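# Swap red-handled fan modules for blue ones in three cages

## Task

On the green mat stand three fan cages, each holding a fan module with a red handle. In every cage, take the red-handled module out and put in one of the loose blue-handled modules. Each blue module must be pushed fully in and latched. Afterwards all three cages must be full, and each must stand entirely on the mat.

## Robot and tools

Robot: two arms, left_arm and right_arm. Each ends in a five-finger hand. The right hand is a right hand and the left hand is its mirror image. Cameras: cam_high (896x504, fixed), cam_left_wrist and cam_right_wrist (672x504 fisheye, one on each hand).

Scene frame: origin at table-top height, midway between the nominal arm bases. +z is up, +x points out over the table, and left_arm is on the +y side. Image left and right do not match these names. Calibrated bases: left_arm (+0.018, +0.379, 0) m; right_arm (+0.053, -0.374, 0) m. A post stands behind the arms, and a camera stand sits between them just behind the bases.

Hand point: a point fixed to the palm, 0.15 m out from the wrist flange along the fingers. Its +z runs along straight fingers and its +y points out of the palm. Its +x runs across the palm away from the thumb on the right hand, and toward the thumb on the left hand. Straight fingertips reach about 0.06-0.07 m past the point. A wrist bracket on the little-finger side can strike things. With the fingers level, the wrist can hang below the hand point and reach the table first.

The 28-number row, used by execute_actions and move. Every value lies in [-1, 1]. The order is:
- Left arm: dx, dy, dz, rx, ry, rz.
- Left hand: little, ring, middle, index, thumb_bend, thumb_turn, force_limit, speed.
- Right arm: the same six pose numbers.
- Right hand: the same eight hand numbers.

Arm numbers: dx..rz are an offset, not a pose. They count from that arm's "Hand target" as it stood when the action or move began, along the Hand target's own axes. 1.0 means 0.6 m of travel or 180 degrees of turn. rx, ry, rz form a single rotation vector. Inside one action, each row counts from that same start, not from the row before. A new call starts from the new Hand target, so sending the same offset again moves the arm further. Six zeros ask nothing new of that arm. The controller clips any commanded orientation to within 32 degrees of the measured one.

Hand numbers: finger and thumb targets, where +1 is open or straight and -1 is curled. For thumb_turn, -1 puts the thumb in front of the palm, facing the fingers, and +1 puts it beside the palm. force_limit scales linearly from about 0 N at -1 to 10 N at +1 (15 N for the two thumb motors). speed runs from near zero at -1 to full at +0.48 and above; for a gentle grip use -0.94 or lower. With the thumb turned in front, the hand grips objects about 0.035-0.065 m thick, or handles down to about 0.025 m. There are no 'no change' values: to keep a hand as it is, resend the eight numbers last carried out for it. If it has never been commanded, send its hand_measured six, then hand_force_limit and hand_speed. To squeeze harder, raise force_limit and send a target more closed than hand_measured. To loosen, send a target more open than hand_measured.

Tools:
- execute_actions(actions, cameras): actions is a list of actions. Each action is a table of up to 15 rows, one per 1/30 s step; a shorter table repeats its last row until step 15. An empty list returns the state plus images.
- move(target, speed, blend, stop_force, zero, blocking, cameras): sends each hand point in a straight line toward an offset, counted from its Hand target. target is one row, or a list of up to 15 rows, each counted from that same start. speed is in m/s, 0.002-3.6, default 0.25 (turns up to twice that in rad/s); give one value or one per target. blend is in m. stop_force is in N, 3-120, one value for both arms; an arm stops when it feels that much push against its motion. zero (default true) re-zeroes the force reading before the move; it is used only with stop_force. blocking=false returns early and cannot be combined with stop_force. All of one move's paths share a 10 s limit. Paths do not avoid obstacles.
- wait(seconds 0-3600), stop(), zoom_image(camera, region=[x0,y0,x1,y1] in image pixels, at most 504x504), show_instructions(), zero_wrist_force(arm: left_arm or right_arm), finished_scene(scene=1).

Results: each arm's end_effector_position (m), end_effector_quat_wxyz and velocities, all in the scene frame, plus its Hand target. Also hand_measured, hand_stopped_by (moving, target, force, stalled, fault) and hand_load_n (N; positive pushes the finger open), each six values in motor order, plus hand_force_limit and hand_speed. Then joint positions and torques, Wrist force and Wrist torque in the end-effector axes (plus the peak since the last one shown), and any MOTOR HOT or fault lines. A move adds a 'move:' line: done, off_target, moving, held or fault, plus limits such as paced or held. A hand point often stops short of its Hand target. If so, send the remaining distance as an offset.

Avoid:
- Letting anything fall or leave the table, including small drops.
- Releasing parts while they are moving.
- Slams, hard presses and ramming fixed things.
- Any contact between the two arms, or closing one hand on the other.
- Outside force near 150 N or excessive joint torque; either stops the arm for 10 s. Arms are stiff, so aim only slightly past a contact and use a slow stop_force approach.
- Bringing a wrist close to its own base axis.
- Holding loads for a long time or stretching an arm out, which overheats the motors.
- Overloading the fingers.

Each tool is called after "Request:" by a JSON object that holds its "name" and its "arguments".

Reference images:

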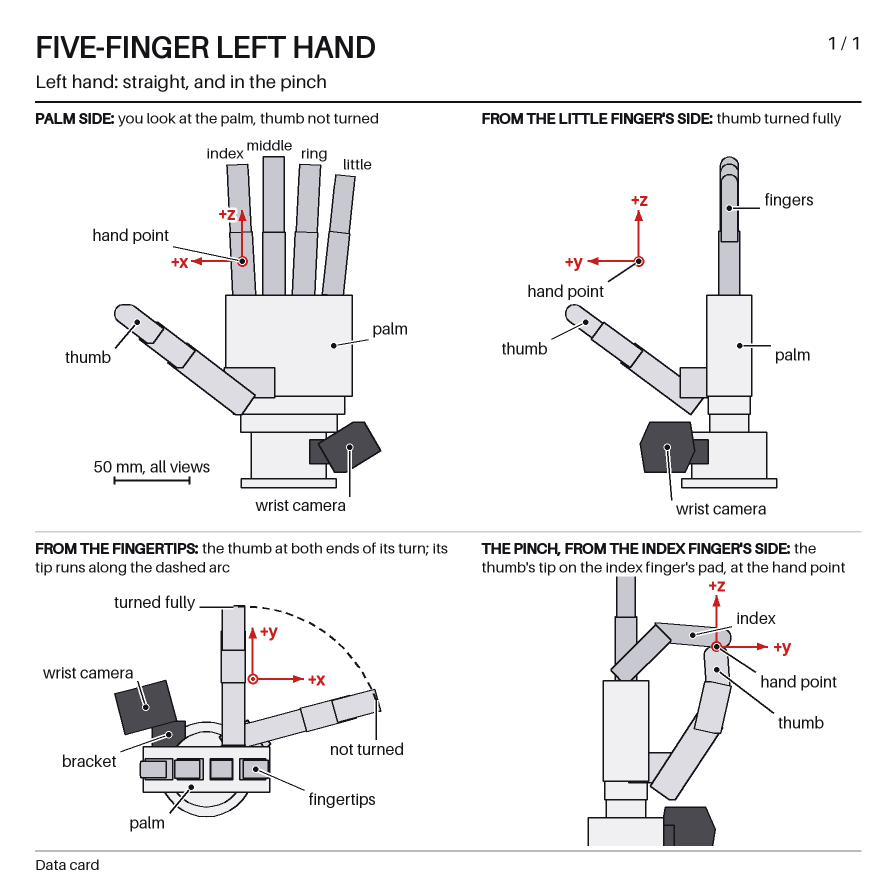

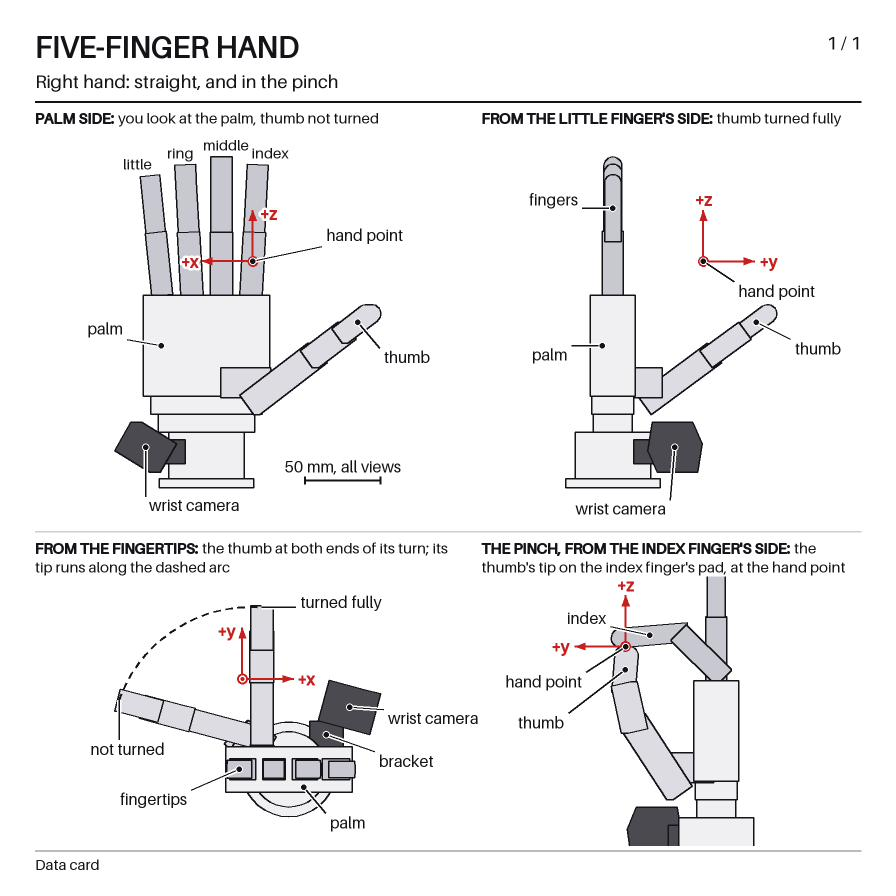

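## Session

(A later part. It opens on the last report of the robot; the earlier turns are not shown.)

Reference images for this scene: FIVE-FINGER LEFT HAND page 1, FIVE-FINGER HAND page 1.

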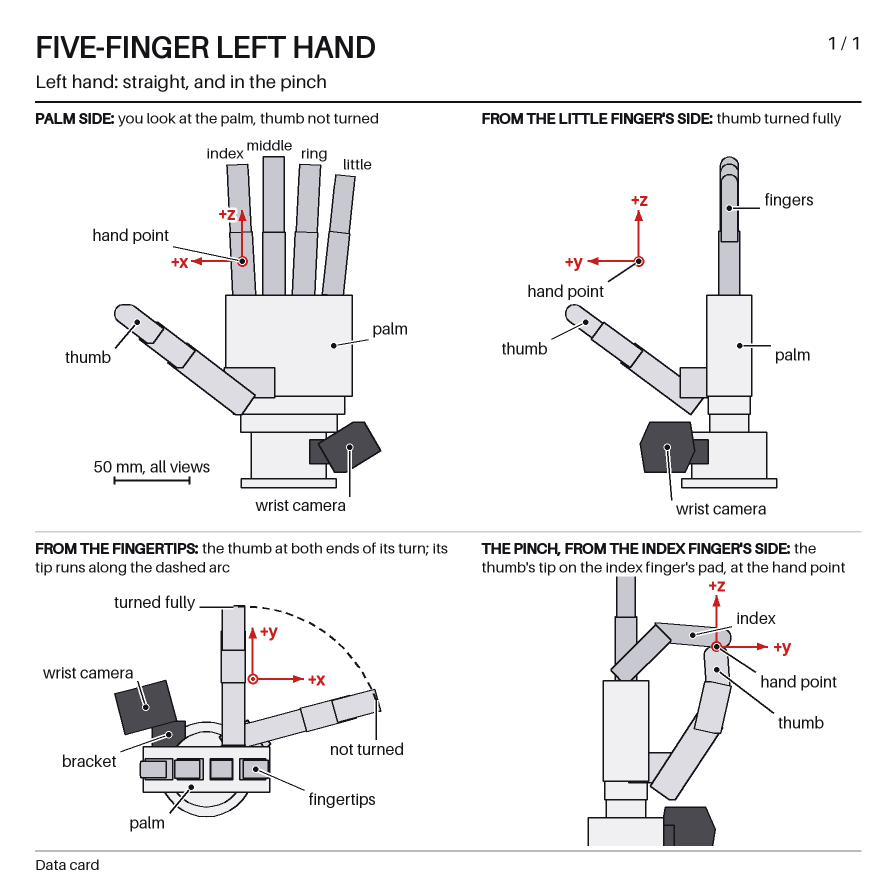

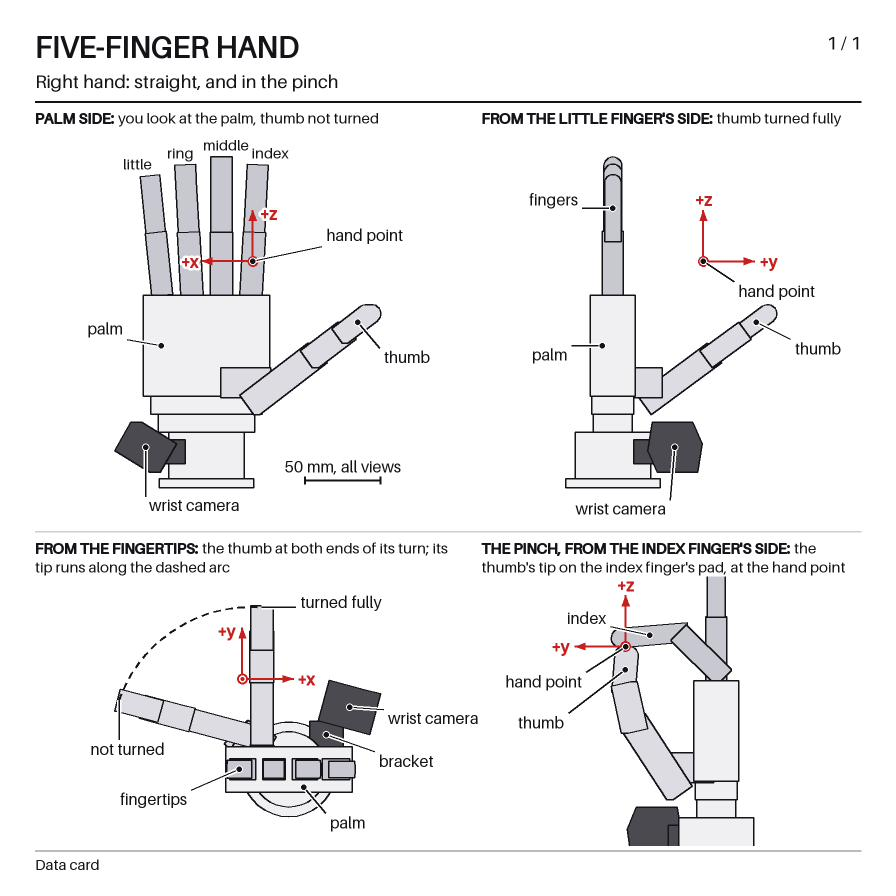

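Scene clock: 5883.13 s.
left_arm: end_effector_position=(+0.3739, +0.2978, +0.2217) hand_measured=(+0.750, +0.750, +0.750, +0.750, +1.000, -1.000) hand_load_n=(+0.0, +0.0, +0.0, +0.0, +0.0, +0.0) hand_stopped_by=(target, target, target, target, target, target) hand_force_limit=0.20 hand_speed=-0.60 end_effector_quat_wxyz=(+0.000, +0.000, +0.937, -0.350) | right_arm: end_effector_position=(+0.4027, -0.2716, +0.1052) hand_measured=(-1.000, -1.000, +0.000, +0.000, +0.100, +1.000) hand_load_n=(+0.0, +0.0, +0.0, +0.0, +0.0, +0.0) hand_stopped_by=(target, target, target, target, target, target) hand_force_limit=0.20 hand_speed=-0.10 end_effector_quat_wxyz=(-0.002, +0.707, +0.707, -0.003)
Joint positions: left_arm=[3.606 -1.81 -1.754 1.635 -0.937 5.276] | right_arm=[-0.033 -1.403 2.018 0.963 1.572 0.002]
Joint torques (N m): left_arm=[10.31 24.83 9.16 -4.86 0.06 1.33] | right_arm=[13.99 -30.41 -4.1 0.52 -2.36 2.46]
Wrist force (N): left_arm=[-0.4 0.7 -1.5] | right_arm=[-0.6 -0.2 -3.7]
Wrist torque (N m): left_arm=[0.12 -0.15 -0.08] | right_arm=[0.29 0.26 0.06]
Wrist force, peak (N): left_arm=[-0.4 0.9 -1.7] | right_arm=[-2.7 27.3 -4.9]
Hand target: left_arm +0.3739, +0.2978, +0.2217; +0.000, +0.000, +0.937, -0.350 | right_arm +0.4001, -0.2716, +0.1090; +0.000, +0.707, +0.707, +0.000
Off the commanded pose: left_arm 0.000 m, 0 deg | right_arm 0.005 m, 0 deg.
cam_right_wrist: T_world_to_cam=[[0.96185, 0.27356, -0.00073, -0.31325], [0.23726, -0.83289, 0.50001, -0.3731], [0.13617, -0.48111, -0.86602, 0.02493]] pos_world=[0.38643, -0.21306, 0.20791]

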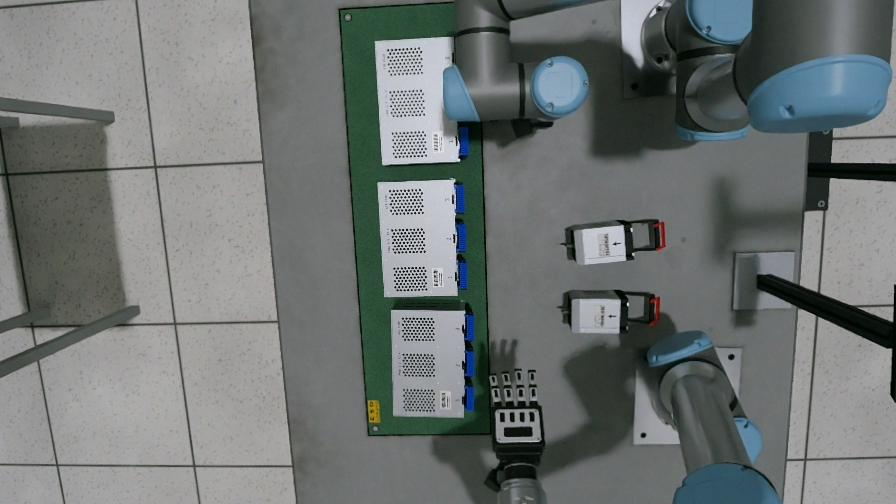

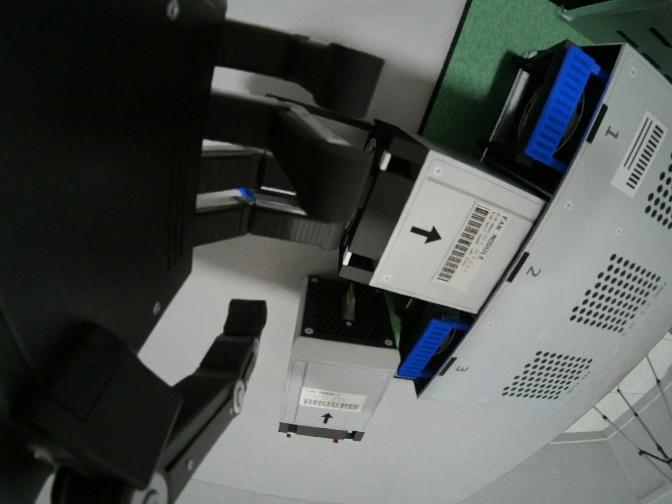

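Request:
{"name": "execute_actions", "arguments": {"actions": [[[0,0,0,0,0,0,0.75,0.75,0.75,0.75,1,-1,0.2,-0.6,0,0,-0.002,0,0,0,-1,-1,1,1,1,1,0.2,0.2],[0,0,0,0,0,0,0.75,0.75,0.75,0.75,1,-1,0.2,-0.6,0,0,-0.006,0,0,0,-1,-1,1,1,1,1,0.2,0.2],[0,0,0,0,0,0,0.75,0.75,0.75,0.75,1,-1,0.2,-0.6,0,0.0017,-0.012,0,0,0,-1,-1,1,1,1,1,0.2,0.2],[0,0,0,0,0,0,0.75,0.75,0.75,0.75,1,-1,0.2,-0.6,0,0.005,-0.018,0,0,0,-1,-1,1,1,1,1,0.2,0.2],[0,0,0,0,0,0,0.75,0.75,0.75,0.75,1,-1,0.2,-0.6,0,0.0108,-0.023,0,0,0,-1,-1,1,1,1,1,0.2,0.2],[0,0,0,0,0,0,0.75,0.75,0.75,0.75,1,-1,0.2,-0.6,0,0.0183,-0.025,0,0,0,-1,-1,1,1,1,1,0.2,0.2],[0,0,0,0,0,0,0.75,0.75,0.75,0.75,1,-1,0.2,-0.6,0,0.0283,-0.025,0,0,0,-1,-1,1,1,1,1,0.2,0.2],[0,0,0,0,0,0,0.75,0.75,0.75,0.75,1,-1,0.2,-0.6,0,0.0383,-0.024,0,0,0,-1,-1,1,1,1,1,0.2,0.2],[0,0,0,0,0,0,0.75,0.75,0.75,0.75,1,-1,0.2,-0.6,0,0.0492,-0.022,0,0,0,-1,-1,1,1,1,1,0.2,0.2],[0,0,0,0,0,0,0.75,0.75,0.75,0.75,1,-1,0.2,-0.6,0,0.0592,-0.019,0,0,0,-1,-1,1,1,1,1,0.2,0.2],[0,0,0,0,0,0,0.75,0.75,0.75,0.75,1,-1,0.2,-0.6,0,0.0683,-0.015,0,0,0,-1,-1,1,1,1,1,0.2,0.2],[0,0,0,0,0,0,0.75,0.75,0.75,0.75,1,-1,0.2,-0.6,0,0.075,-0.011,0,0,0,-1,-1,1,1,1,1,0.2,0.2],[0,0,0,0,0,0,0.75,0.75,0.75,0.75,1,-1,0.2,-0.6,0,0.08,-0.008,0,0,0,-1,-1,1,1,1,1,0.2,0.2],[0,0,0,0,0,0,0.75,0.75,0.75,0.75,1,-1,0.2,-0.6,0,0.0825,-0.006,0,0,0,-1,-1,1,1,1,1,0.2,0.2],[0,0,0,0,0,0,0.75,0.75,0.75,0.75,1,-1,0.2,-0.6,0,0.0833,-0.005,0,0,0,-1,-1,1,1,1,1,0.2,0.2]]], "cameras": ["cam_high", "cam_right_wrist"]}}

Scene clock: 5999.10 s.
left_arm: end_effector_position=(+0.3739, +0.2978, +0.2217) hand_measured=(+0.750, +0.750, +0.750, +0.750, +1.000, -1.000) hand_load_n=(+0.0, +0.0, -0.5, +0.0, +0.0, +0.0) hand_stopped_by=(target, target, target, target, target, target) hand_force_limit=0.20 hand_speed=-0.60 end_effector_quat_wxyz=(+0.000, +0.000, +0.937, -0.350) | right_arm: end_effector_position=(+0.4492, -0.2717, +0.1121) hand_measured=(-1.000, -1.000, +1.000, +1.000, +1.000, +1.000) hand_load_n=(+0.0, +0.0, +0.0, +0.0, +0.0, -0.5) hand_stopped_by=(target, target, target, target, target, target) hand_force_limit=0.20 hand_speed=0.20 end_effector_quat_wxyz=(+0.000, +0.707, +0.707, +0.001)
Joint positions: left_arm=[3.606 -1.81 -1.754 1.635 -0.937 5.276] | right_arm=[-0.036 -1.321 1.891 1 1.569 -0.002]
Joint torques (N m): left_arm=[9.79 24.96 9.28 -4.79 0.07 1.2] | right_arm=[13.12 -17.2 -24.7 0.58 1.89 2.64]
Wrist force (N): left_arm=[-0.5 0.5 -1.6] | right_arm=[-0.7 -0.3 -3.5]
Wrist torque (N m): left_arm=[0.09 -0.13 -0.07] | right_arm=[0.23 0.27 0.14]
Wrist force, peak (N): left_arm=[-0.5 0.7 -1.8] | right_arm=[-0.9 -1.2 -4.2]
Hand target: left_arm +0.3739, +0.2978, +0.2217; +0.000, +0.000, +0.937, -0.350 | right_arm +0.4500, -0.2716, +0.1120; +0.000, +0.707, +0.707, +0.000
Off the commanded pose: left_arm 0.000 m, 0 deg | right_arm 0.001 m, 0 deg.
cam_right_wrist: T_world_to_cam=[[0.96155, 0.27452, 0.00768, -0.35847], [0.23405, -0.83377, 0.50005, -0.38637], [0.14367, -0.47903, -0.86596, 0.02165]] pos_world=[0.43201, -0.21337, 0.2147]

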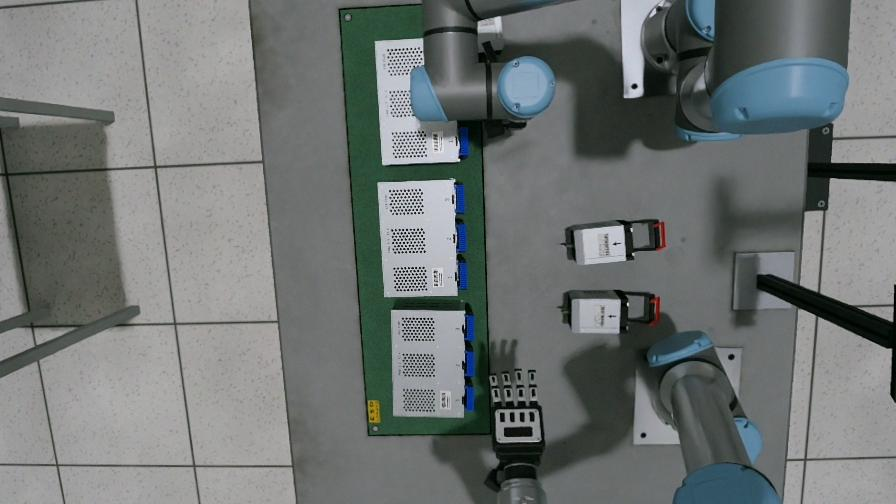

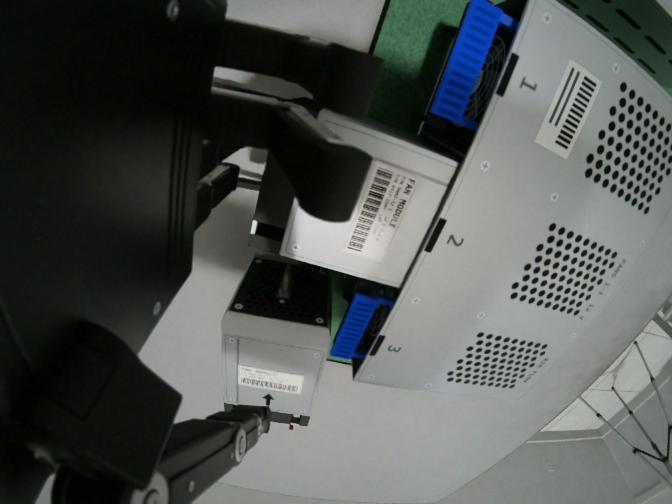

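Request:
{"name": "zoom_image", "arguments": {"camera": "cam_right_wrist", "region": [160, 60, 480, 300]}}

Scaled by 1.575 from the camera's image (finer frame: 960x720).

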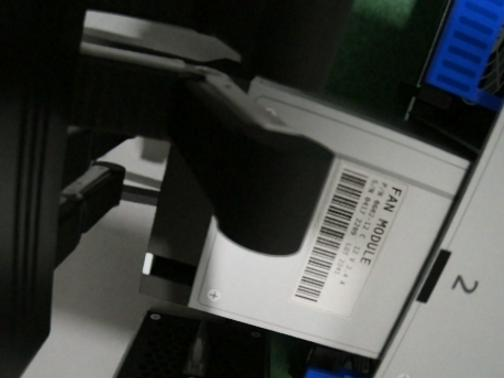

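Request:
{"name": "execute_actions", "arguments": {"actions": [[[0,0,0,0,0,0,0.75,0.75,0.75,0.75,1,-1,0.2,-0.6,0,0.0052,0,0,0,0,-1,-1,1,1,1,1,0.2,0.2],[0,0,0,0,0,0,0.75,0.75,0.75,0.75,1,-1,0.2,-0.6,0,0.0122,0,0,0,0,-1,-1,1,1,1,1,0.2,0.2],[0,0,0,0,0,0,0.75,0.75,0.75,0.75,1,-1,0.2,-0.6,0,0.0192,0,0,0,0,-1,-1,1,1,1,1,0.2,0.2],[0,0,0,0,0,0,0.75,0.75,0.75,0.75,1,-1,0.2,-0.6,0,0.0279,0,0,0,0,-1,-1,1,1,1,1,0.2,0.2],[0,0,0,0,0,0,0.75,0.75,0.75,0.75,1,-1,0.2,-0.6,0,0.0401,0,0,0,0,-1,-1,1,1,1,1,0.2,0.2],[0,0,0,0,0,0,0.75,0.75,0.75,0.75,1,-1,0.2,-0.6,0,0.0557,0,0,0,0,-1,-1,1,1,1,1,0.2,0.2],[0,0,0,0,0,0,0.75,0.75,0.75,0.75,1,-1,0.2,-0.6,0,0.0732,0,0,0,0,-1,-1,1,1,1,1,0.2,0.2],[0,0,0,0,0,0,0.75,0.75,0.75,0.75,1,-1,0.2,-0.6,0,0.0923,0,0,0,0,-1,-1,1,1,1,1,0.2,0.2],[0,0,0,0,0,0,0.75,0.75,0.75,0.75,1,-1,0.2,-0.6,0,0.1115,0,0,0,0,-1,-1,1,1,1,1,0.2,0.2],[0,0,0,0,0,0,0.75,0.75,0.75,0.75,1,-1,0.2,-0.6,0,0.1289,0,0,0,0,-1,-1,1,1,1,1,0.2,0.2],[0,0,0,0,0,0,0.75,0.75,0.75,0.75,1,-1,0.2,-0.6,0,0.1446,0,0,0,0,-1,-1,1,1,1,1,0.2,0.2],[0,0,0,0,0,0,0.75,0.75,0.75,0.75,1,-1,0.2,-0.6,0,0.1568,0,0,0,0,-1,-1,1,1,1,1,0.2,0.2],[0,0,0,0,0,0,0.75,0.75,0.75,0.75,1,-1,0.2,-0.6,0,0.1657,0,0,0,0,-1,-1,1,1,1,1,0.2,0.2],[0,0,0,0,0,0,0.75,0.75,0.75,0.75,1,-1,0.2,-0.6,0,0.172,0,0,0,0,-1,-1,1,1,1,1,0.2,0.2],[0,0,0,0,0,0,0.75,0.75,0.75,0.75,1,-1,0.2,-0.6,0,0.175,0,0,0,0,-1,-1,1,1,1,1,0.2,0.2]]], "cameras": ["cam_high", "cam_right_wrist"]}}

Scene clock: 6014.77 s.
left_arm: end_effector_position=(+0.3739, +0.2978, +0.2217) hand_measured=(+0.750, +0.750, +0.750, +0.750, +1.000, -1.000) hand_load_n=(+0.0, +0.0, +0.0, +0.0, +0.0, +0.0) hand_stopped_by=(target, target, target, target, target, target) hand_force_limit=0.20 hand_speed=-0.60 end_effector_quat_wxyz=(+0.000, +0.000, +0.937, -0.350) | right_arm: end_effector_position=(+0.5520, -0.2719, +0.1120) hand_measured=(-1.000, -1.000, +1.000, +1.000, +1.000, +1.000) hand_load_n=(+0.0, +0.0, +0.5, +0.5, -0.5, +0.0) hand_stopped_by=(target, target, target, target, target, target) hand_force_limit=0.20 hand_speed=0.20 end_effector_quat_wxyz=(+0.001, +0.707, +0.708, +0.003)
Joint positions: left_arm=[3.606 -1.81 -1.754 1.635 -0.937 5.276] | right_arm=[-0.037 -1.111 1.59 1.086 1.568 -0.003]
Joint torques (N m): left_arm=[9.86 24.89 9.16 -4.81 0.02 1.19] | right_arm=[11.73 -24.43 -35.84 -2.43 1.96 1.97]
Wrist force (N): left_arm=[-0.5 0.8 -1.5] | right_arm=[-1.7 -26.5 -10.4]
Wrist torque (N m): left_arm=[0.13 -0.13 -0.09] | right_arm=[0.19 0.42 -0.34]
Wrist force, peak (N): left_arm=[-0.5 0.7 -1.8] | right_arm=[-1.7 -26.5 -10.4]
Hand target: left_arm +0.3739, +0.2978, +0.2217; +0.000, +0.000, +0.937, -0.350 | right_arm +0.5550, -0.2715, +0.1119; +0.000, +0.707, +0.707, +0.000
Off the commanded pose: left_arm 0.000 m, 0 deg | right_arm 0.003 m, 0 deg.
cam_right_wrist: T_world_to_cam=[[0.96123, 0.27542, 0.01314, -0.45746], [0.23216, -0.83412, 0.50035, -0.40962], [0.14877, -0.4779, -0.86572, 0.0042]] pos_world=[0.5342, -0.21367, 0.2146]

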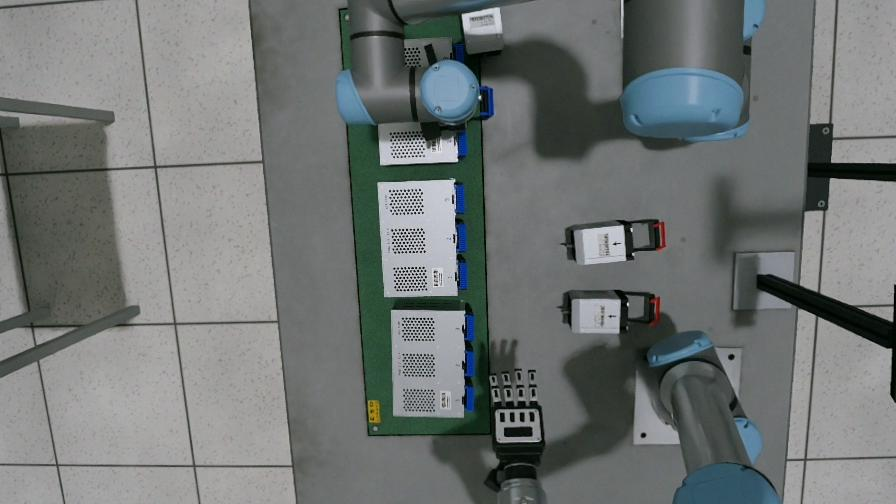

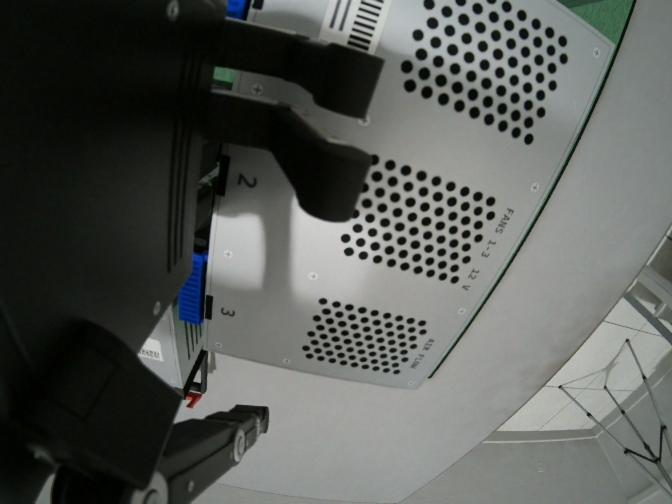

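Request:
{"name": "zoom_image", "arguments": {"camera": "cam_high", "region": [400, 20, 540, 180]}}

Scaled by 3.150 from the camera's image (finer frame: 1280x720).

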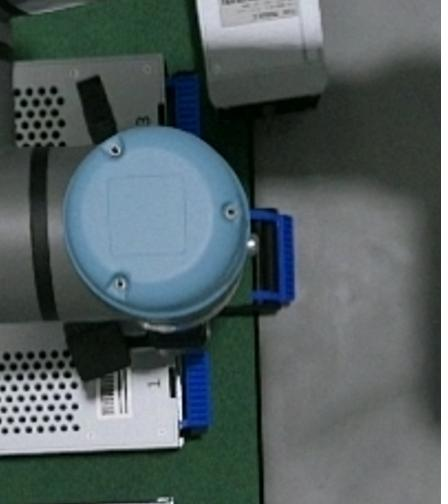

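Request:
{"name": "execute_actions", "arguments": {"actions": [[[0,0,0,0,0,0,0.75,0.75,0.75,0.75,1,-1,0.2,-0.6,0,-0.0025,0,0,0,0,-1,-1,1,1,1,1,0.2,0.2],[0,0,0,0,0,0,0.75,0.75,0.75,0.75,1,-1,0.2,-0.6,0,-0.0067,-0.0018,0,0,0,-1,-1,1,1,1,1,0.2,0.2],[0,0,0,0,0,0,0.75,0.75,0.75,0.75,1,-1,0.2,-0.6,0,-0.015,-0.0085,0,0,0,-1,-1,1,1,1,1,0.2,0.2],[0,0,0,0,0,0,0.75,0.75,0.75,0.75,1,-1,0.2,-0.6,0,-0.0267,-0.0168,0,0,0,-1,-1,1,1,1,1,0.2,0.2],[0,0,0,0,0,0,0.75,0.75,0.75,0.75,1,-1,0.2,-0.6,0,-0.0417,-0.0252,0,0,0,-1,-1,1,1,1,1,0.2,0.2],[0,0,0,0,0,0,0.75,0.75,0.75,0.75,1,-1,0.2,-0.6,0,-0.0617,-0.0318,0,0,0,-1,-1,1,1,1,1,0.2,0.2],[0,0,0,0,0,0,0.75,0.75,0.75,0.75,1,-1,0.2,-0.6,0,-0.085,-0.0368,0,0,0,-1,-1,1,1,1,1,0.2,0.2],[0,0,0,0,0,0,0.75,0.75,0.75,0.75,1,-1,0.2,-0.6,0,-0.11,-0.0402,0,0,0,-1,-1,1,1,1,1,0.2,0.2],[0,0,0,0,0,0,0.75,0.75,0.75,0.75,1,-1,0.2,-0.6,0,-0.1367,-0.0418,0,0,0,-1,-1,1,1,1,1,0.2,0.2],[0,0,0,0,0,0,0.75,0.75,0.75,0.75,1,-1,0.2,-0.6,0,-0.1633,-0.0418,0,0,0,-1,-1,1,1,1,1,0.2,0.2],[0,0,0,0,0,0,0.75,0.75,0.75,0.75,1,-1,0.2,-0.6,0,-0.1883,-0.0385,0,0,0,-1,-1,1,1,1,1,0.2,0.2],[0,0,0,0,0,0,0.75,0.75,0.75,0.75,1,-1,0.2,-0.6,0,-0.2117,-0.0302,0,0,0,-1,-1,0,0,0.1,1,0.2,-0.1],[0,0,0,0,0,0,0.75,0.75,0.75,0.75,1,-1,0.2,-0.6,0,-0.2317,-0.0185,0,0,0,-1,-1,0,0,0.1,1,0.2,-0.1],[0,0,0,0,0,0,0.75,0.75,0.75,0.75,1,-1,0.2,-0.6,0,-0.2483,-0.0068,0,0,0,-1,-1,0,0,0.1,1,0.2,-0.1],[0,0,0,0,0,0,0.75,0.75,0.75,0.75,1,-1,0.2,-0.6,0,-0.2617,0.0015,0,0,0,-1,-1,0,0,0.1,1,0.2,-0.1]]], "cameras": ["cam_high", "cam_right_wrist"]}}

Scene clock: 6076.13 s.
left_arm: end_effector_position=(+0.3739, +0.2978, +0.2217) hand_measured=(+0.750, +0.750, +0.750, +0.750, +1.000, -1.000) hand_load_n=(+0.0, +0.0, +0.0, +0.0, -0.5, +0.0) hand_stopped_by=(target, target, target, target, target, target) hand_force_limit=0.20 hand_speed=-0.60 end_effector_quat_wxyz=(+0.000, +0.000, +0.937, -0.350) | right_arm: end_effector_position=(+0.4028, -0.2707, +0.1078) hand_measured=(-1.000, -1.000, +0.000, +0.000, +0.100, +1.000) hand_load_n=(+0.0, +0.0, +0.0, +0.0, +0.0, +0.0) hand_stopped_by=(target, target, target, target, target, target) hand_force_limit=0.20 hand_speed=-0.10 end_effector_quat_wxyz=(-0.006, +0.708, +0.706, -0.010)
Joint positions: left_arm=[3.606 -1.81 -1.754 1.635 -0.937 5.276] | right_arm=[-0.027 -1.396 2.004 0.986 1.575 0.01]
Joint torques (N m): left_arm=[9.77 25.49 9.77 -4.88 0.07 1.43] | right_arm=[13.45 -30.6 -3.72 0.72 2.25 2.49]
Wrist force (N): left_arm=[-0.3 0.5 -1.9] | right_arm=[-0.7 0.0 -4.0]
Wrist torque (N m): left_arm=[0.11 -0.17 -0.07] | right_arm=[0.32 0.26 0.05]
Wrist force, peak (N): left_arm=[-0.4 0.6 -1.9] | right_arm=[-2.4 -29.6 -9.6]
Hand target: left_arm +0.3739, +0.2978, +0.2217; +0.000, +0.000, +0.937, -0.350 | right_arm +0.3980, -0.2716, +0.1111; +0.000, +0.707, +0.707, +0.000
Off the commanded pose: left_arm 0.000 m, 0 deg | right_arm 0.006 m, 1 deg.
cam_right_wrist: T_world_to_cam=[[0.96235, 0.27134, -0.01611, -0.31279], [0.24286, -0.83171, 0.49928, -0.37552], [0.12208, -0.48439, -0.86629, 0.03242]] pos_world=[0.38826, -0.21175, 0.21053]

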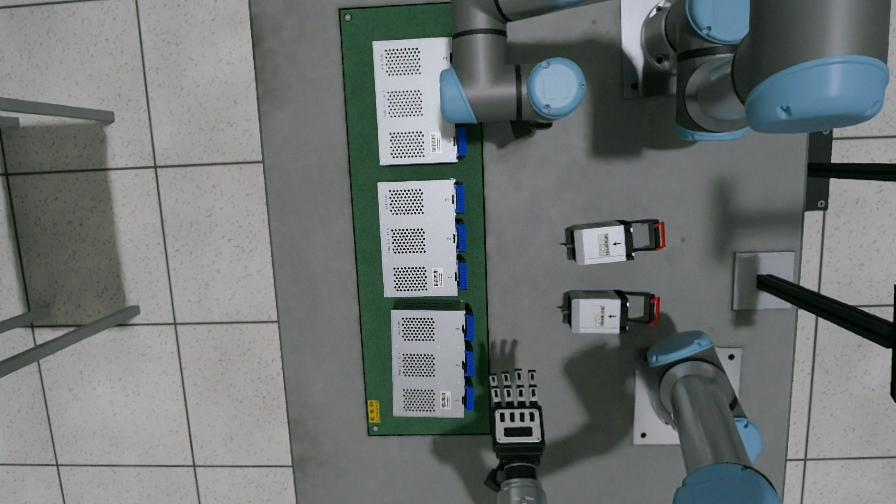

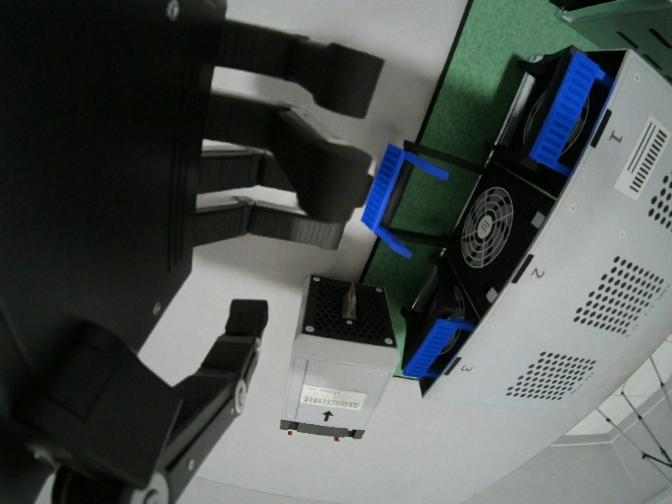

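Request:
{"name": "zoom_image", "arguments": {"camera": "cam_right_wrist", "region": [280, 100, 600, 340]}}

Scaled by 1.575 from the camera's image (finer frame: 960x720).

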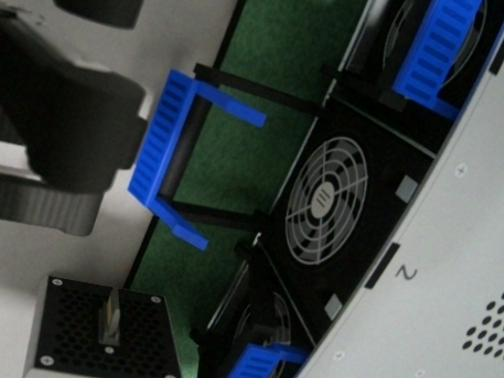

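Request:
{"name": "execute_actions", "arguments": {"actions": [[[0,0,0,0,0,0,0.75,0.75,0.75,0.75,1,-1,0.2,-0.6,0,-0.0003,0.0041,0,0,0,-1,-1,0,0,0.1,1,0.2,-0.1],[0,0,0,0,0,0,0.75,0.75,0.75,0.75,1,-1,0.2,-0.6,0,-0.0008,0.0136,0,0,0,-1,-1,0,0,0.1,1,0.2,-0.1],[0,0,0,0,0,0,0.75,0.75,0.75,0.75,1,-1,0.2,-0.6,0,-0.0012,0.0286,0,0,0,-1,-1,0,0,0.1,1,0.2,-0.1],[0,0,0,0,0,0,0.75,0.75,0.75,0.75,1,-1,0.2,-0.6,0,-0.0017,0.0476,0,0,0,-1,-1,0,0,0.1,1,0.2,-0.1],[0,0,0,0,0,0,0.75,0.75,0.75,0.75,1,-1,0.2,-0.6,0,-0.0017,0.068,0,0,0,-1,-1,0,0,0.1,1,0.2,-0.1],[0,0,0,0,0,0,0.75,0.75,0.75,0.75,1,-1,0.2,-0.6,0,-0.0017,0.087,0,0,0,-1,-1,0,0,0.1,1,0.2,-0.1],[0,0,0,0,0,0,0.75,0.75,0.75,0.75,1,-1,0.2,-0.6,0,-0.0017,0.1034,0,0,0,-1,-1,0,0,0.1,1,0.2,-0.1],[0,0,0,0,0,0,0.75,0.75,0.75,0.75,1,-1,0.2,-0.6,0,-0.0017,0.117,0,0,0,-1,-1,0,0,0.1,1,0.2,-0.1],[0,0,0,0,0,0,0.75,0.75,0.75,0.75,1,-1,0.2,-0.6,0,-0.0017,0.1265,0,0,0,-1,-1,0,0,0.1,1,0.2,-0.1],[0,0,0,0,0,0,0.75,0.75,0.75,0.75,1,-1,0.2,-0.6,0,0.0033,0.132,0,0,0,-1,-1,0,0,0.1,1,0.2,-0.1],[0,0,0,0,0,0,0.75,0.75,0.75,0.75,1,-1,0.2,-0.6,0,0.0133,0.1347,0,0,0,-1,-1,0,0,0.1,1,0.2,-0.1],[0,0,0,0,0,0,0.75,0.75,0.75,0.75,1,-1,0.2,-0.6,0,0.0267,0.136,0,0,0,-1,-1,0,0,0.1,1,0.2,-0.1],[0,0,0,0,0,0,0.75,0.75,0.75,0.75,1,-1,0.2,-0.6,0,0.0417,0.136,0,0,0,-1,-1,0,0,0.1,1,0.2,-0.1],[0,0,0,0,0,0,0.75,0.75,0.75,0.75,1,-1,0.2,-0.6,0,0.0533,0.136,0,0,0,-1,-1,0,0,0.1,1,0.2,-0.1],[0,0,0,0,0,0,0.75,0.75,0.75,0.75,1,-1,0.2,-0.6,0,0.0612,0.136,0,0,0,-1,-1,0,0,0.1,1,0.2,-0.1]]], "cameras": ["cam_high", "cam_right_wrist"]}}

Scene clock: 6146.60 s.
left_arm: end_effector_position=(+0.3739, +0.2978, +0.2217) hand_measured=(+0.750, +0.750, +0.750, +0.750, +1.000, -1.000) hand_load_n=(+0.0, +0.0, +0.0, +0.0, -0.5, +0.0) hand_stopped_by=(target, target, target, target, target, target) hand_force_limit=0.20 hand_speed=-0.60 end_effector_quat_wxyz=(+0.000, +0.000, +0.937, -0.350) | right_arm: end_effector_position=(+0.4323, -0.2718, +0.0307) hand_measured=(-1.000, -1.000, +0.000, +0.000, +0.100, +1.000) hand_load_n=(+0.0, +0.0, +0.0, +0.5, +0.0, +0.0) hand_stopped_by=(target, target, target, target, target, target) hand_force_limit=0.20 hand_speed=-0.10 end_effector_quat_wxyz=(+0.000, +0.707, +0.707, +0.001)
Joint positions: left_arm=[3.606 -1.81 -1.754 1.635 -0.937 5.276] | right_arm=[-0.036 -1.224 2.023 0.771 1.569 -0.003]
Joint torques (N m): left_arm=[10.04 26.04 9.28 -4.62 0.07 1.3] | right_arm=[-15.38 -19.85 -23.48 0.54 -2.32 -2.18]
Wrist force (N): left_arm=[-0.4 0.7 -1.5] | right_arm=[-0.8 -0.4 -3.9]
Wrist torque (N m): left_arm=[0.13 -0.16 -0.08] | right_arm=[0.26 0.28 0.18]
Wrist force, peak (N): left_arm=[-0.4 0.7 -1.8] | right_arm=[-0.4 -0.1 -5.2]
Hand target: left_arm +0.3739, +0.2978, +0.2217; +0.000, +0.000, +0.937, -0.350 | right_arm +0.4347, -0.2715, +0.0295; +0.000, +0.707, +0.707, +0.000
Off the commanded pose: left_arm 0.000 m, 0 deg | right_arm 0.003 m, 0 deg.
cam_right_wrist: T_world_to_cam=[[0.96147, 0.27478, 0.00839, -0.34148], [0.23395, -0.83387, 0.49993, -0.34174], [0.14437, -0.4787, -0.86603, -0.04666]] pos_world=[0.41501, -0.21347, 0.1333]

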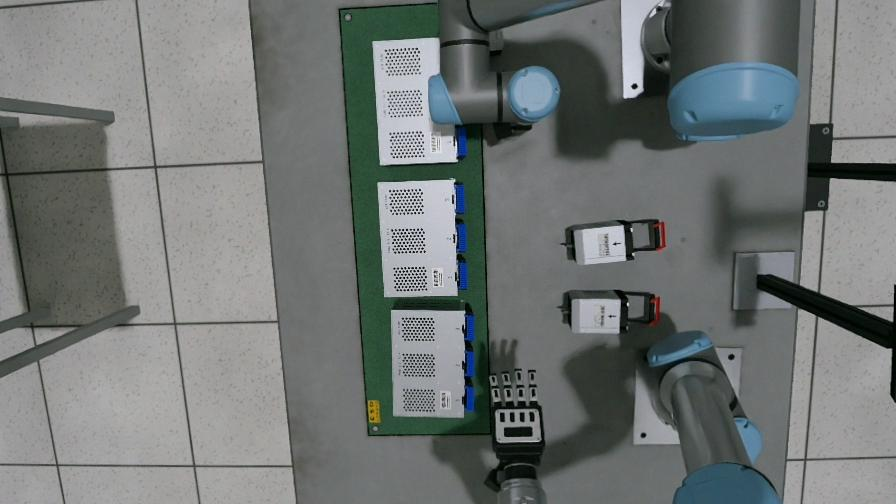

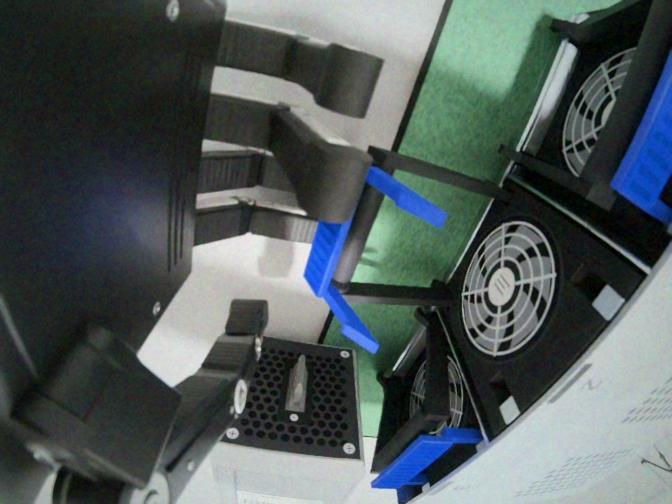

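Request:
{"name": "zoom_image", "arguments": {"camera": "cam_right_wrist", "region": [190, 100, 470, 360]}}

Scaled by 1.800 from the camera's image (finer frame: 960x720).

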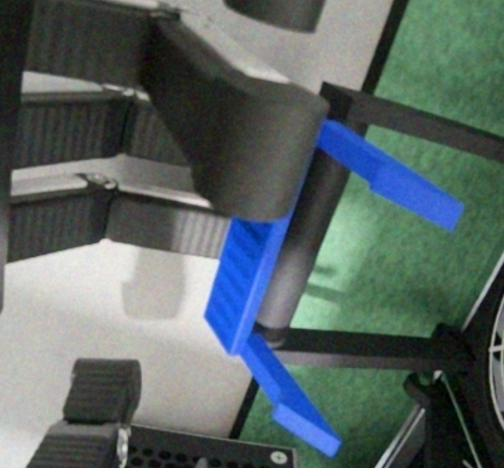

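Request:
{"name": "execute_actions", "arguments": {"actions": [[[0,0,0,0,0,0,0.75,0.75,0.75,0.75,1,-1,0.2,-0.6,0,0,-0.0022,0,0,0,-1,-1,0,0,0.1,1,0.2,-0.1],[0,0,0,0,0,0,0.75,0.75,0.75,0.75,1,-1,0.2,-0.6,0,0,-0.0065,0,0,0,-1,-1,0,0,0.1,1,0.2,-0.1],[0,0,0,0,0,0,0.75,0.75,0.75,0.75,1,-1,0.2,-0.6,0,0.0016,-0.0138,0,0,0,-1,-1,0,0,0.1,1,0.2,-0.1],[0,0,0,0,0,0,0.75,0.75,0.75,0.75,1,-1,0.2,-0.6,0,0.0043,-0.0232,0,0,0,-1,-1,0,0,0.1,1,0.2,-0.1],[0,0,0,0,0,0,0.75,0.75,0.75,0.75,1,-1,0.2,-0.6,0,0.0072,-0.0336,0,0,0,-1,-1,0,0,0.1,1,0.2,-0.1],[0,0,0,0,0,0,0.75,0.75,0.75,0.75,1,-1,0.2,-0.6,0,0.0117,-0.0445,0,0,0,-1,-1,0,0,0.1,1,0.2,-0.1],[0,0,0,0,0,0,0.75,0.75,0.75,0.75,1,-1,0.2,-0.6,0,0.0177,-0.0546,0,0,0,-1,-1,0,0,0.1,1,0.2,-0.1],[0,0,0,0,0,0,0.75,0.75,0.75,0.75,1,-1,0.2,-0.6,0,0.0239,-0.065,0,0,0,-1,-1,0,0,0.1,1,0.2,-0.1],[0,0,0,0,0,0,0.75,0.75,0.75,0.75,1,-1,0.2,-0.6,0,0.0307,-0.0732,0,0,0,-1,-1,0,0,0.1,1,0.2,-0.1],[0,0,0,0,0,0,0.75,0.75,0.75,0.75,1,-1,0.2,-0.6,0,0.037,-0.0793,0,0,0,-1,-1,0,0,0.1,1,0.2,-0.1],[0,0,0,0,0,0,0.75,0.75,0.75,0.75,1,-1,0.2,-0.6,0,0.0424,-0.0845,0,0,0,-1,-1,0,0,0.1,1,0.2,-0.1],[0,0,0,0,0,0,0.75,0.75,0.75,0.75,1,-1,0.2,-0.6,0,0.0463,-0.0883,0,0,0,-1,-1,0,0,0.1,1,0.2,-0.1],[0,0,0,0,0,0,0.75,0.75,0.75,0.75,1,-1,0.2,-0.6,0,0.0486,-0.0905,0,0,0,-1,-1,0,0,0.1,1,0.2,-0.1],[0,0,0,0,0,0,0.75,0.75,0.75,0.75,1,-1,0.2,-0.6,0,0.0498,-0.0917,0,0,0,-1,-1,0,0,0.1,1,0.2,-0.1],[0,0,0,0,0,0,0.75,0.75,0.75,0.75,1,-1,0.2,-0.6,0,0.0502,-0.092,0,0,0,-1,-1,0,0,0.1,1,0.2,-0.1]]], "cameras": ["cam_high", "cam_right_wrist"]}}

Scene clock: 6170.97 s.
left_arm: end_effector_position=(+0.3739, +0.2978, +0.2217) hand_measured=(+0.750, +0.750, +0.750, +0.750, +1.000, -1.000) hand_load_n=(+0.0, +0.0, +0.0, +0.0, +0.0, +0.0) hand_stopped_by=(target, target, target, target, target, target) hand_force_limit=0.20 hand_speed=-0.60 end_effector_quat_wxyz=(+0.000, +0.000, +0.937, -0.350) | right_arm: end_effector_position=(+0.4644, -0.2715, +0.0845) hand_measured=(-1.000, -1.000, +0.000, +0.000, +0.100, +1.000) hand_load_n=(+0.0, +0.0, +5.5, +0.0, -0.5, +0.0) hand_stopped_by=(target, target, target, target, target, target) hand_force_limit=0.20 hand_speed=-0.10 end_effector_quat_wxyz=(+0.000, +0.707, +0.707, +0.001)
Joint positions: left_arm=[3.606 -1.81 -1.754 1.635 -0.937 5.276] | right_arm=[-0.035 -1.251 1.881 0.94 1.57 -0.001]
Joint torques (N m): left_arm=[10.15 25.57 9.69 -4.83 0.1 1.26] | right_arm=[13.29 -22.3 -28.95 4.13 2.38 1.67]
Wrist force (N): left_arm=[-0.2 0.7 -1.6] | right_arm=[-0.6 -5.0 0.1]
Wrist torque (N m): left_arm=[0.12 -0.18 -0.07] | right_arm=[0.07 0.17 -0.06]
Wrist force, peak (N): left_arm=[-0.5 0.8 -1.8] | right_arm=[-0.6 -5.0 0.1]
Hand target: left_arm +0.3739, +0.2978, +0.2217; +0.000, +0.000, +0.937, -0.350 | right_arm +0.4648, -0.2715, +0.0846; +0.000, +0.707, +0.707, +0.000
Off the commanded pose: left_arm 0.000 m, 0 deg | right_arm 0.000 m, 0 deg.
cam_right_wrist: T_world_to_cam=[[0.9615, 0.27469, 0.00832, -0.37296], [0.23384, -0.83365, 0.50035, -0.37598], [0.14438, -0.47914, -0.86578, -0.00476]] pos_world=[0.44721, -0.21327, 0.1871]

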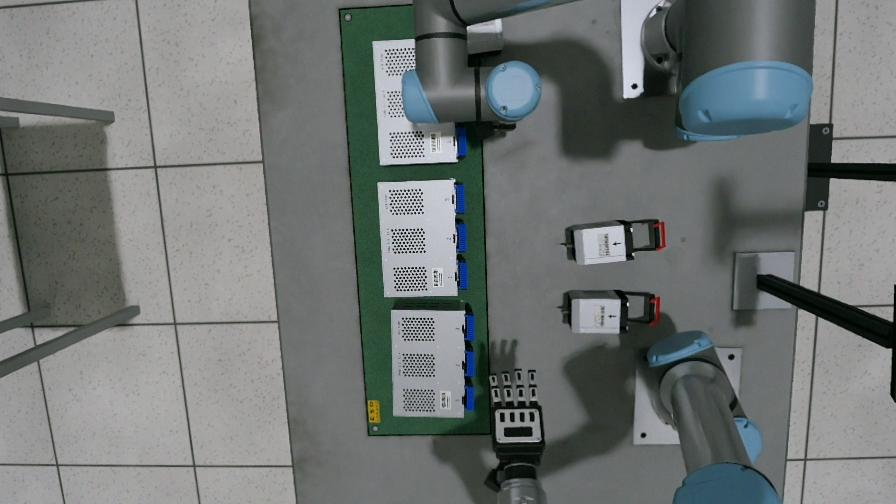

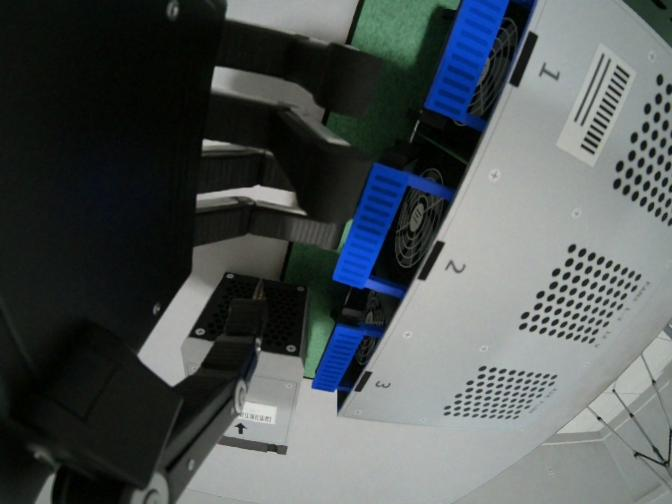

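Request:
{"name": "execute_actions", "arguments": {"actions": [[[0,0,0,0,0,0,0.75,0.75,0.75,0.75,1,-1,0.2,-0.6,0,-0.002,-0.0008,0,0,0,-1,-1,0,0,0.1,1,0.2,-0.1],[0,0,0,0,0,0,0.75,0.75,0.75,0.75,1,-1,0.2,-0.6,0,-0.0072,-0.0028,0,0,0,-1,-1,0,0,0.1,1,0.2,-0.1],[0,0,0,0,0,0,0.75,0.75,0.75,0.75,1,-1,0.2,-0.6,0,-0.0147,-0.0058,0,0,0,-1,-1,0,0,0.1,1,0.2,-0.1],[0,0,0,0,0,0,0.75,0.75,0.75,0.75,1,-1,0.2,-0.6,0,-0.0247,-0.0098,0,0,0,-1,-1,0,0,0.1,1,0.2,-0.1],[0,0,0,0,0,0,0.75,0.75,0.75,0.75,1,-1,0.2,-0.6,0,-0.0347,-0.014,0,0,0,-1,-1,0,0,0.1,1,0.2,-0.1],[0,0,0,0,0,0,0.75,0.75,0.75,0.75,1,-1,0.2,-0.6,0,-0.0422,-0.0182,0,0,0,-1,-1,0,0,0.1,1,0.2,-0.1],[0,0,0,0,0,0,0.75,0.75,0.75,0.75,1,-1,0.2,-0.6,0,-0.0472,-0.0223,0,0,0,-1,-1,0,0,0.1,1,0.2,-0.1],[0,0,0,0,0,0,0.75,0.75,0.75,0.75,1,-1,0.2,-0.6,0,-0.0497,-0.0265,0,0,0,-1,-1,0,0,0.1,1,0.2,-0.1],[0,0,0,0,0,0,0.75,0.75,0.75,0.75,1,-1,0.2,-0.6,0,-0.0508,-0.0307,0,0,0,-1,-1,0,0,0.1,1,0.2,-0.1],[0,0,0,0,0,0,0.75,0.75,0.75,0.75,1,-1,0.2,-0.6,0,-0.0513,-0.0353,0,0,0,-1,-1,0,0,0.1,1,0.2,-0.1],[0,0,0,0,0,0,0.75,0.75,0.75,0.75,1,-1,0.2,-0.6,0,-0.0513,-0.0398,0,0,0,-1,-1,1,1,1,1,0.2,-0.2],[0,0,0,0,0,0,0.75,0.75,0.75,0.75,1,-1,0.2,-0.6,0,-0.0513,-0.044,0,0,0,-1,-1,1,1,1,1,0.2,-0.2],[0,0,0,0,0,0,0.75,0.75,0.75,0.75,1,-1,0.2,-0.6,0,-0.0513,-0.0477,0,0,0,-1,-1,1,1,1,1,0.2,-0.2],[0,0,0,0,0,0,0.75,0.75,0.75,0.75,1,-1,0.2,-0.6,0,-0.0513,-0.0507,0,0,0,-1,-1,1,1,1,1,0.2,-0.2],[0,0,0,0,0,0,0.75,0.75,0.75,0.75,1,-1,0.2,-0.6,0,-0.0513,-0.0527,0,0,0,-1,-1,1,1,1,1,0.2,-0.2]]], "cameras": ["cam_right_wrist"]}}

Scene clock: 6199.10 s.
left_arm: end_effector_position=(+0.3739, +0.2978, +0.2217) hand_measured=(+0.750, +0.750, +0.750, +0.750, +1.000, -1.000) hand_load_n=(+0.0, +0.0, +0.0, +0.0, +0.0, +0.0) hand_stopped_by=(target, target, target, target, target, target) hand_force_limit=0.20 hand_speed=-0.60 end_effector_quat_wxyz=(+0.000, +0.000, +0.937, -0.350) | right_arm: end_effector_position=(+0.4341, -0.2715, +0.1159) hand_measured=(-1.000, -1.000, +1.000, +1.000, +1.000, +1.000) hand_load_n=(+0.0, +0.0, +0.0, +0.0, +0.0, +0.0) hand_stopped_by=(target, target, target, target, target, target) hand_force_limit=0.20 hand_speed=-0.20 end_effector_quat_wxyz=(+0.000, +0.707, +0.707, +0.000)
Joint positions: left_arm=[3.606 -1.81 -1.754 1.635 -0.937 5.276] | right_arm=[-0.035 -1.357 1.927 1.001 1.57 -0.001]
Joint torques (N m): left_arm=[9.71 25.44 9.88 -4.8 0.15 1.34] | right_arm=[-15.19 -33.52 -26.3 4.64 -2.24 -2.2]
Wrist force (N): left_arm=[-0.4 0.6 -1.6] | right_arm=[-0.7 0.0 -3.7]
Wrist torque (N m): left_arm=[0.12 -0.14 -0.08] | right_arm=[0.32 0.27 0.10]
Wrist force, peak (N): left_arm=[-0.5 0.7 -1.9] | right_arm=[-0.4 -6.0 0.4]
Hand target: left_arm +0.3739, +0.2978, +0.2217; +0.000, +0.000, +0.937, -0.350 | right_arm +0.4341, -0.2716, +0.1163; +0.000, +0.707, +0.707, +0.000
Off the commanded pose: left_arm 0.000 m, 0 deg | right_arm 0.000 m, 0 deg.
cam_right_wrist: T_world_to_cam=[[0.96156, 0.27449, 0.00713, -0.34403], [0.23425, -0.83356, 0.5003, -0.38474], [0.14327, -0.4794, -0.86582, 0.02733]] pos_world=[0.41701, -0.21316, 0.2186]

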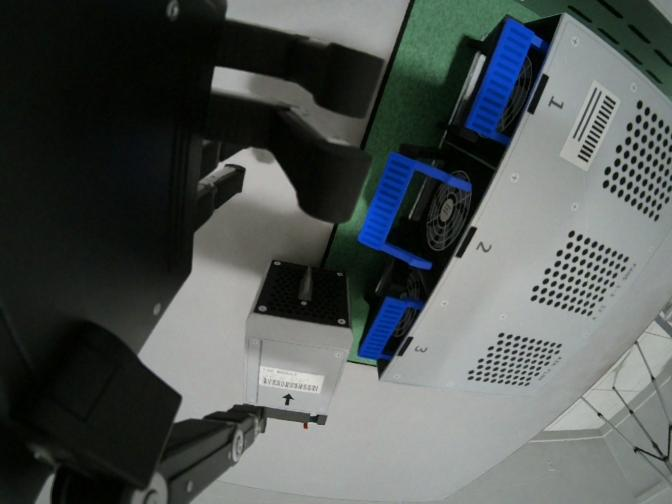

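Request:
{"name": "execute_actions", "arguments": {"actions": [[[0,0,0,0,0,0,0.75,0.75,0.75,0.75,1,-1,0.2,-0.6,0,0.004,0,0,0,0,-1,-1,1,1,1,1,0.2,-0.2],[0,0,0,0,0,0,0.75,0.75,0.75,0.75,1,-1,0.2,-0.6,0,0.0132,0,0,0,0,-1,-1,1,1,1,1,0.2,-0.2],[0,0,0,0,0,0,0.75,0.75,0.75,0.75,1,-1,0.2,-0.6,0,0.0282,0,0,0,0,-1,-1,1,1,1,1,0.2,-0.2],[0,0,0,0,0,0,0.75,0.75,0.75,0.75,1,-1,0.2,-0.6,0,0.0482,0,0,0,0,-1,-1,1,1,1,1,0.2,-0.2],[0,0,0,0,0,0,0.75,0.75,0.75,0.75,1,-1,0.2,-0.6,0,0.0682,0,0,0,0,-1,-1,1,1,1,1,0.2,-0.2],[0,0,0,0,0,0,0.75,0.75,0.75,0.75,1,-1,0.2,-0.6,0,0.0857,0,0,0,0,-1,-1,1,1,1,1,0.2,-0.2],[0,0,0,0,0,0,0.75,0.75,0.75,0.75,1,-1,0.2,-0.6,0,0.099,0,0,0,0,-1,-1,1,1,1,1,0.2,-0.2],[0,0,0,0,0,0,0.75,0.75,0.75,0.75,1,-1,0.2,-0.6,0,0.1082,0,0,0,0,-1,-1,1,1,1,1,0.2,-0.2],[0,0,0,0,0,0,0.75,0.75,0.75,0.75,1,-1,0.2,-0.6,0,0.1148,0,0,0,0,-1,-1,1,1,1,1,0.2,-0.2],[0,0,0,0,0,0,0.75,0.75,0.75,0.75,1,-1,0.2,-0.6,0,0.1215,0,0,0,0,-1,-1,1,1,1,1,0.2,-0.2],[0,0,0,0,0,0,0.75,0.75,0.75,0.75,1,-1,0.2,-0.6,0,0.1282,0,0,0,0,-1,-1,1,1,1,1,0.2,-0.2],[0,0,0,0,0,0,0.75,0.75,0.75,0.75,1,-1,0.2,-0.6,0,0.1348,0,0,0,0,-1,-1,1,1,1,1,0.2,-0.2],[0,0,0,0,0,0,0.75,0.75,0.75,0.75,1,-1,0.2,-0.6,0,0.1415,0,0,0,0,-1,-1,1,1,1,1,0.2,-0.2],[0,0,0,0,0,0,0.75,0.75,0.75,0.75,1,-1,0.2,-0.6,0,0.1482,0,0,0,0,-1,-1,1,1,1,1,0.2,-0.2],[0,0,0,0,0,0,0.75,0.75,0.75,0.75,1,-1,0.2,-0.6,0,0.1532,0,0,0,0,-1,-1,1,1,1,1,0.2,-0.2]]], "cameras": ["cam_high", "cam_right_wrist"]}}

Scene clock: 6213.30 s.
left_arm: end_effector_position=(+0.3739, +0.2978, +0.2217) hand_measured=(+0.750, +0.750, +0.750, +0.750, +1.000, -1.000) hand_load_n=(+0.0, -0.5, +0.0, +0.0, +0.0, +0.0) hand_stopped_by=(target, target, target, target, target, target) hand_force_limit=0.20 hand_speed=-0.60 end_effector_quat_wxyz=(+0.000, +0.000, +0.937, -0.350) | right_arm: end_effector_position=(+0.5245, -0.2717, +0.1162) hand_measured=(-1.000, -1.000, +1.000, +1.000, +1.000, +1.000) hand_load_n=(+0.0, +0.0, +0.0, +0.5, +0.0, +0.0) hand_stopped_by=(target, target, target, target, target, target) hand_force_limit=0.20 hand_speed=-0.20 end_effector_quat_wxyz=(+0.000, +0.707, +0.707, +0.002)
Joint positions: left_arm=[3.606 -1.81 -1.754 1.635 -0.937 5.276] | right_arm=[-0.036 -1.171 1.669 1.071 1.569 -0.002]
Joint torques (N m): left_arm=[10.25 25.75 9.54 -4.73 0.19 1.26] | right_arm=[13.33 -24.83 -28.78 3.1 1.96 2.35]
Wrist force (N): left_arm=[-0.3 0.4 -1.7] | right_arm=[-1.5 -5.3 -5.6]
Wrist torque (N m): left_arm=[0.09 -0.17 -0.06] | right_arm=[0.23 0.31 -0.05]
Wrist force, peak (N): left_arm=[-0.3 0.7 -1.9] | right_arm=[-1.5 -5.5 -5.7]
Hand target: left_arm +0.3739, +0.2978, +0.2217; +0.000, +0.000, +0.937, -0.350 | right_arm +0.5260, -0.2715, +0.1163; +0.000, +0.707, +0.707, +0.000
Off the commanded pose: left_arm 0.000 m, 0 deg | right_arm 0.002 m, 0 deg.
cam_right_wrist: T_world_to_cam=[[0.96142, 0.27491, 0.00979, -0.431], [0.23335, -0.83388, 0.5002, -0.40583], [0.14567, -0.47862, -0.86585, 0.01349]] pos_world=[0.50711, -0.21347, 0.2189]

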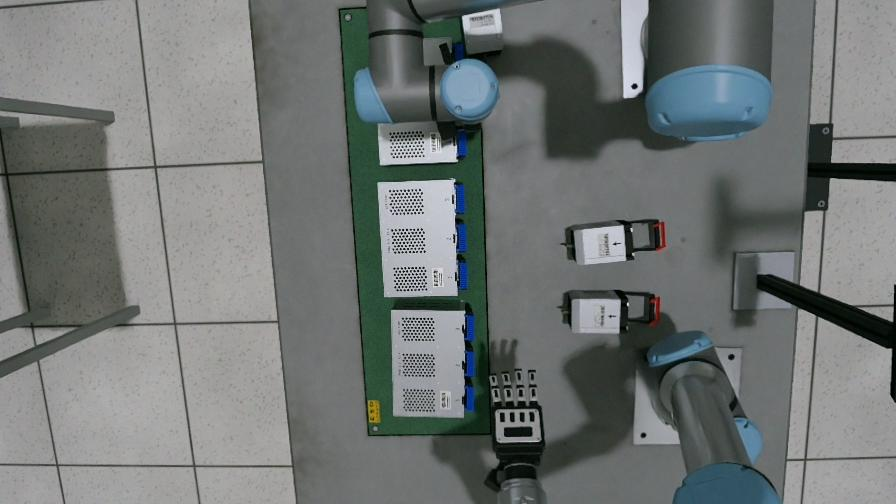

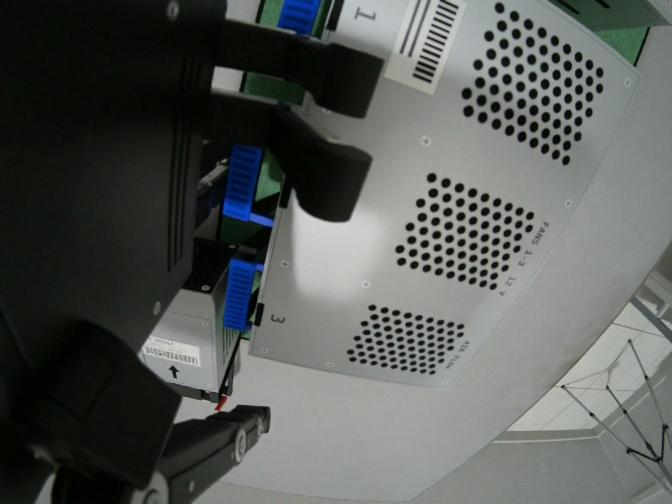

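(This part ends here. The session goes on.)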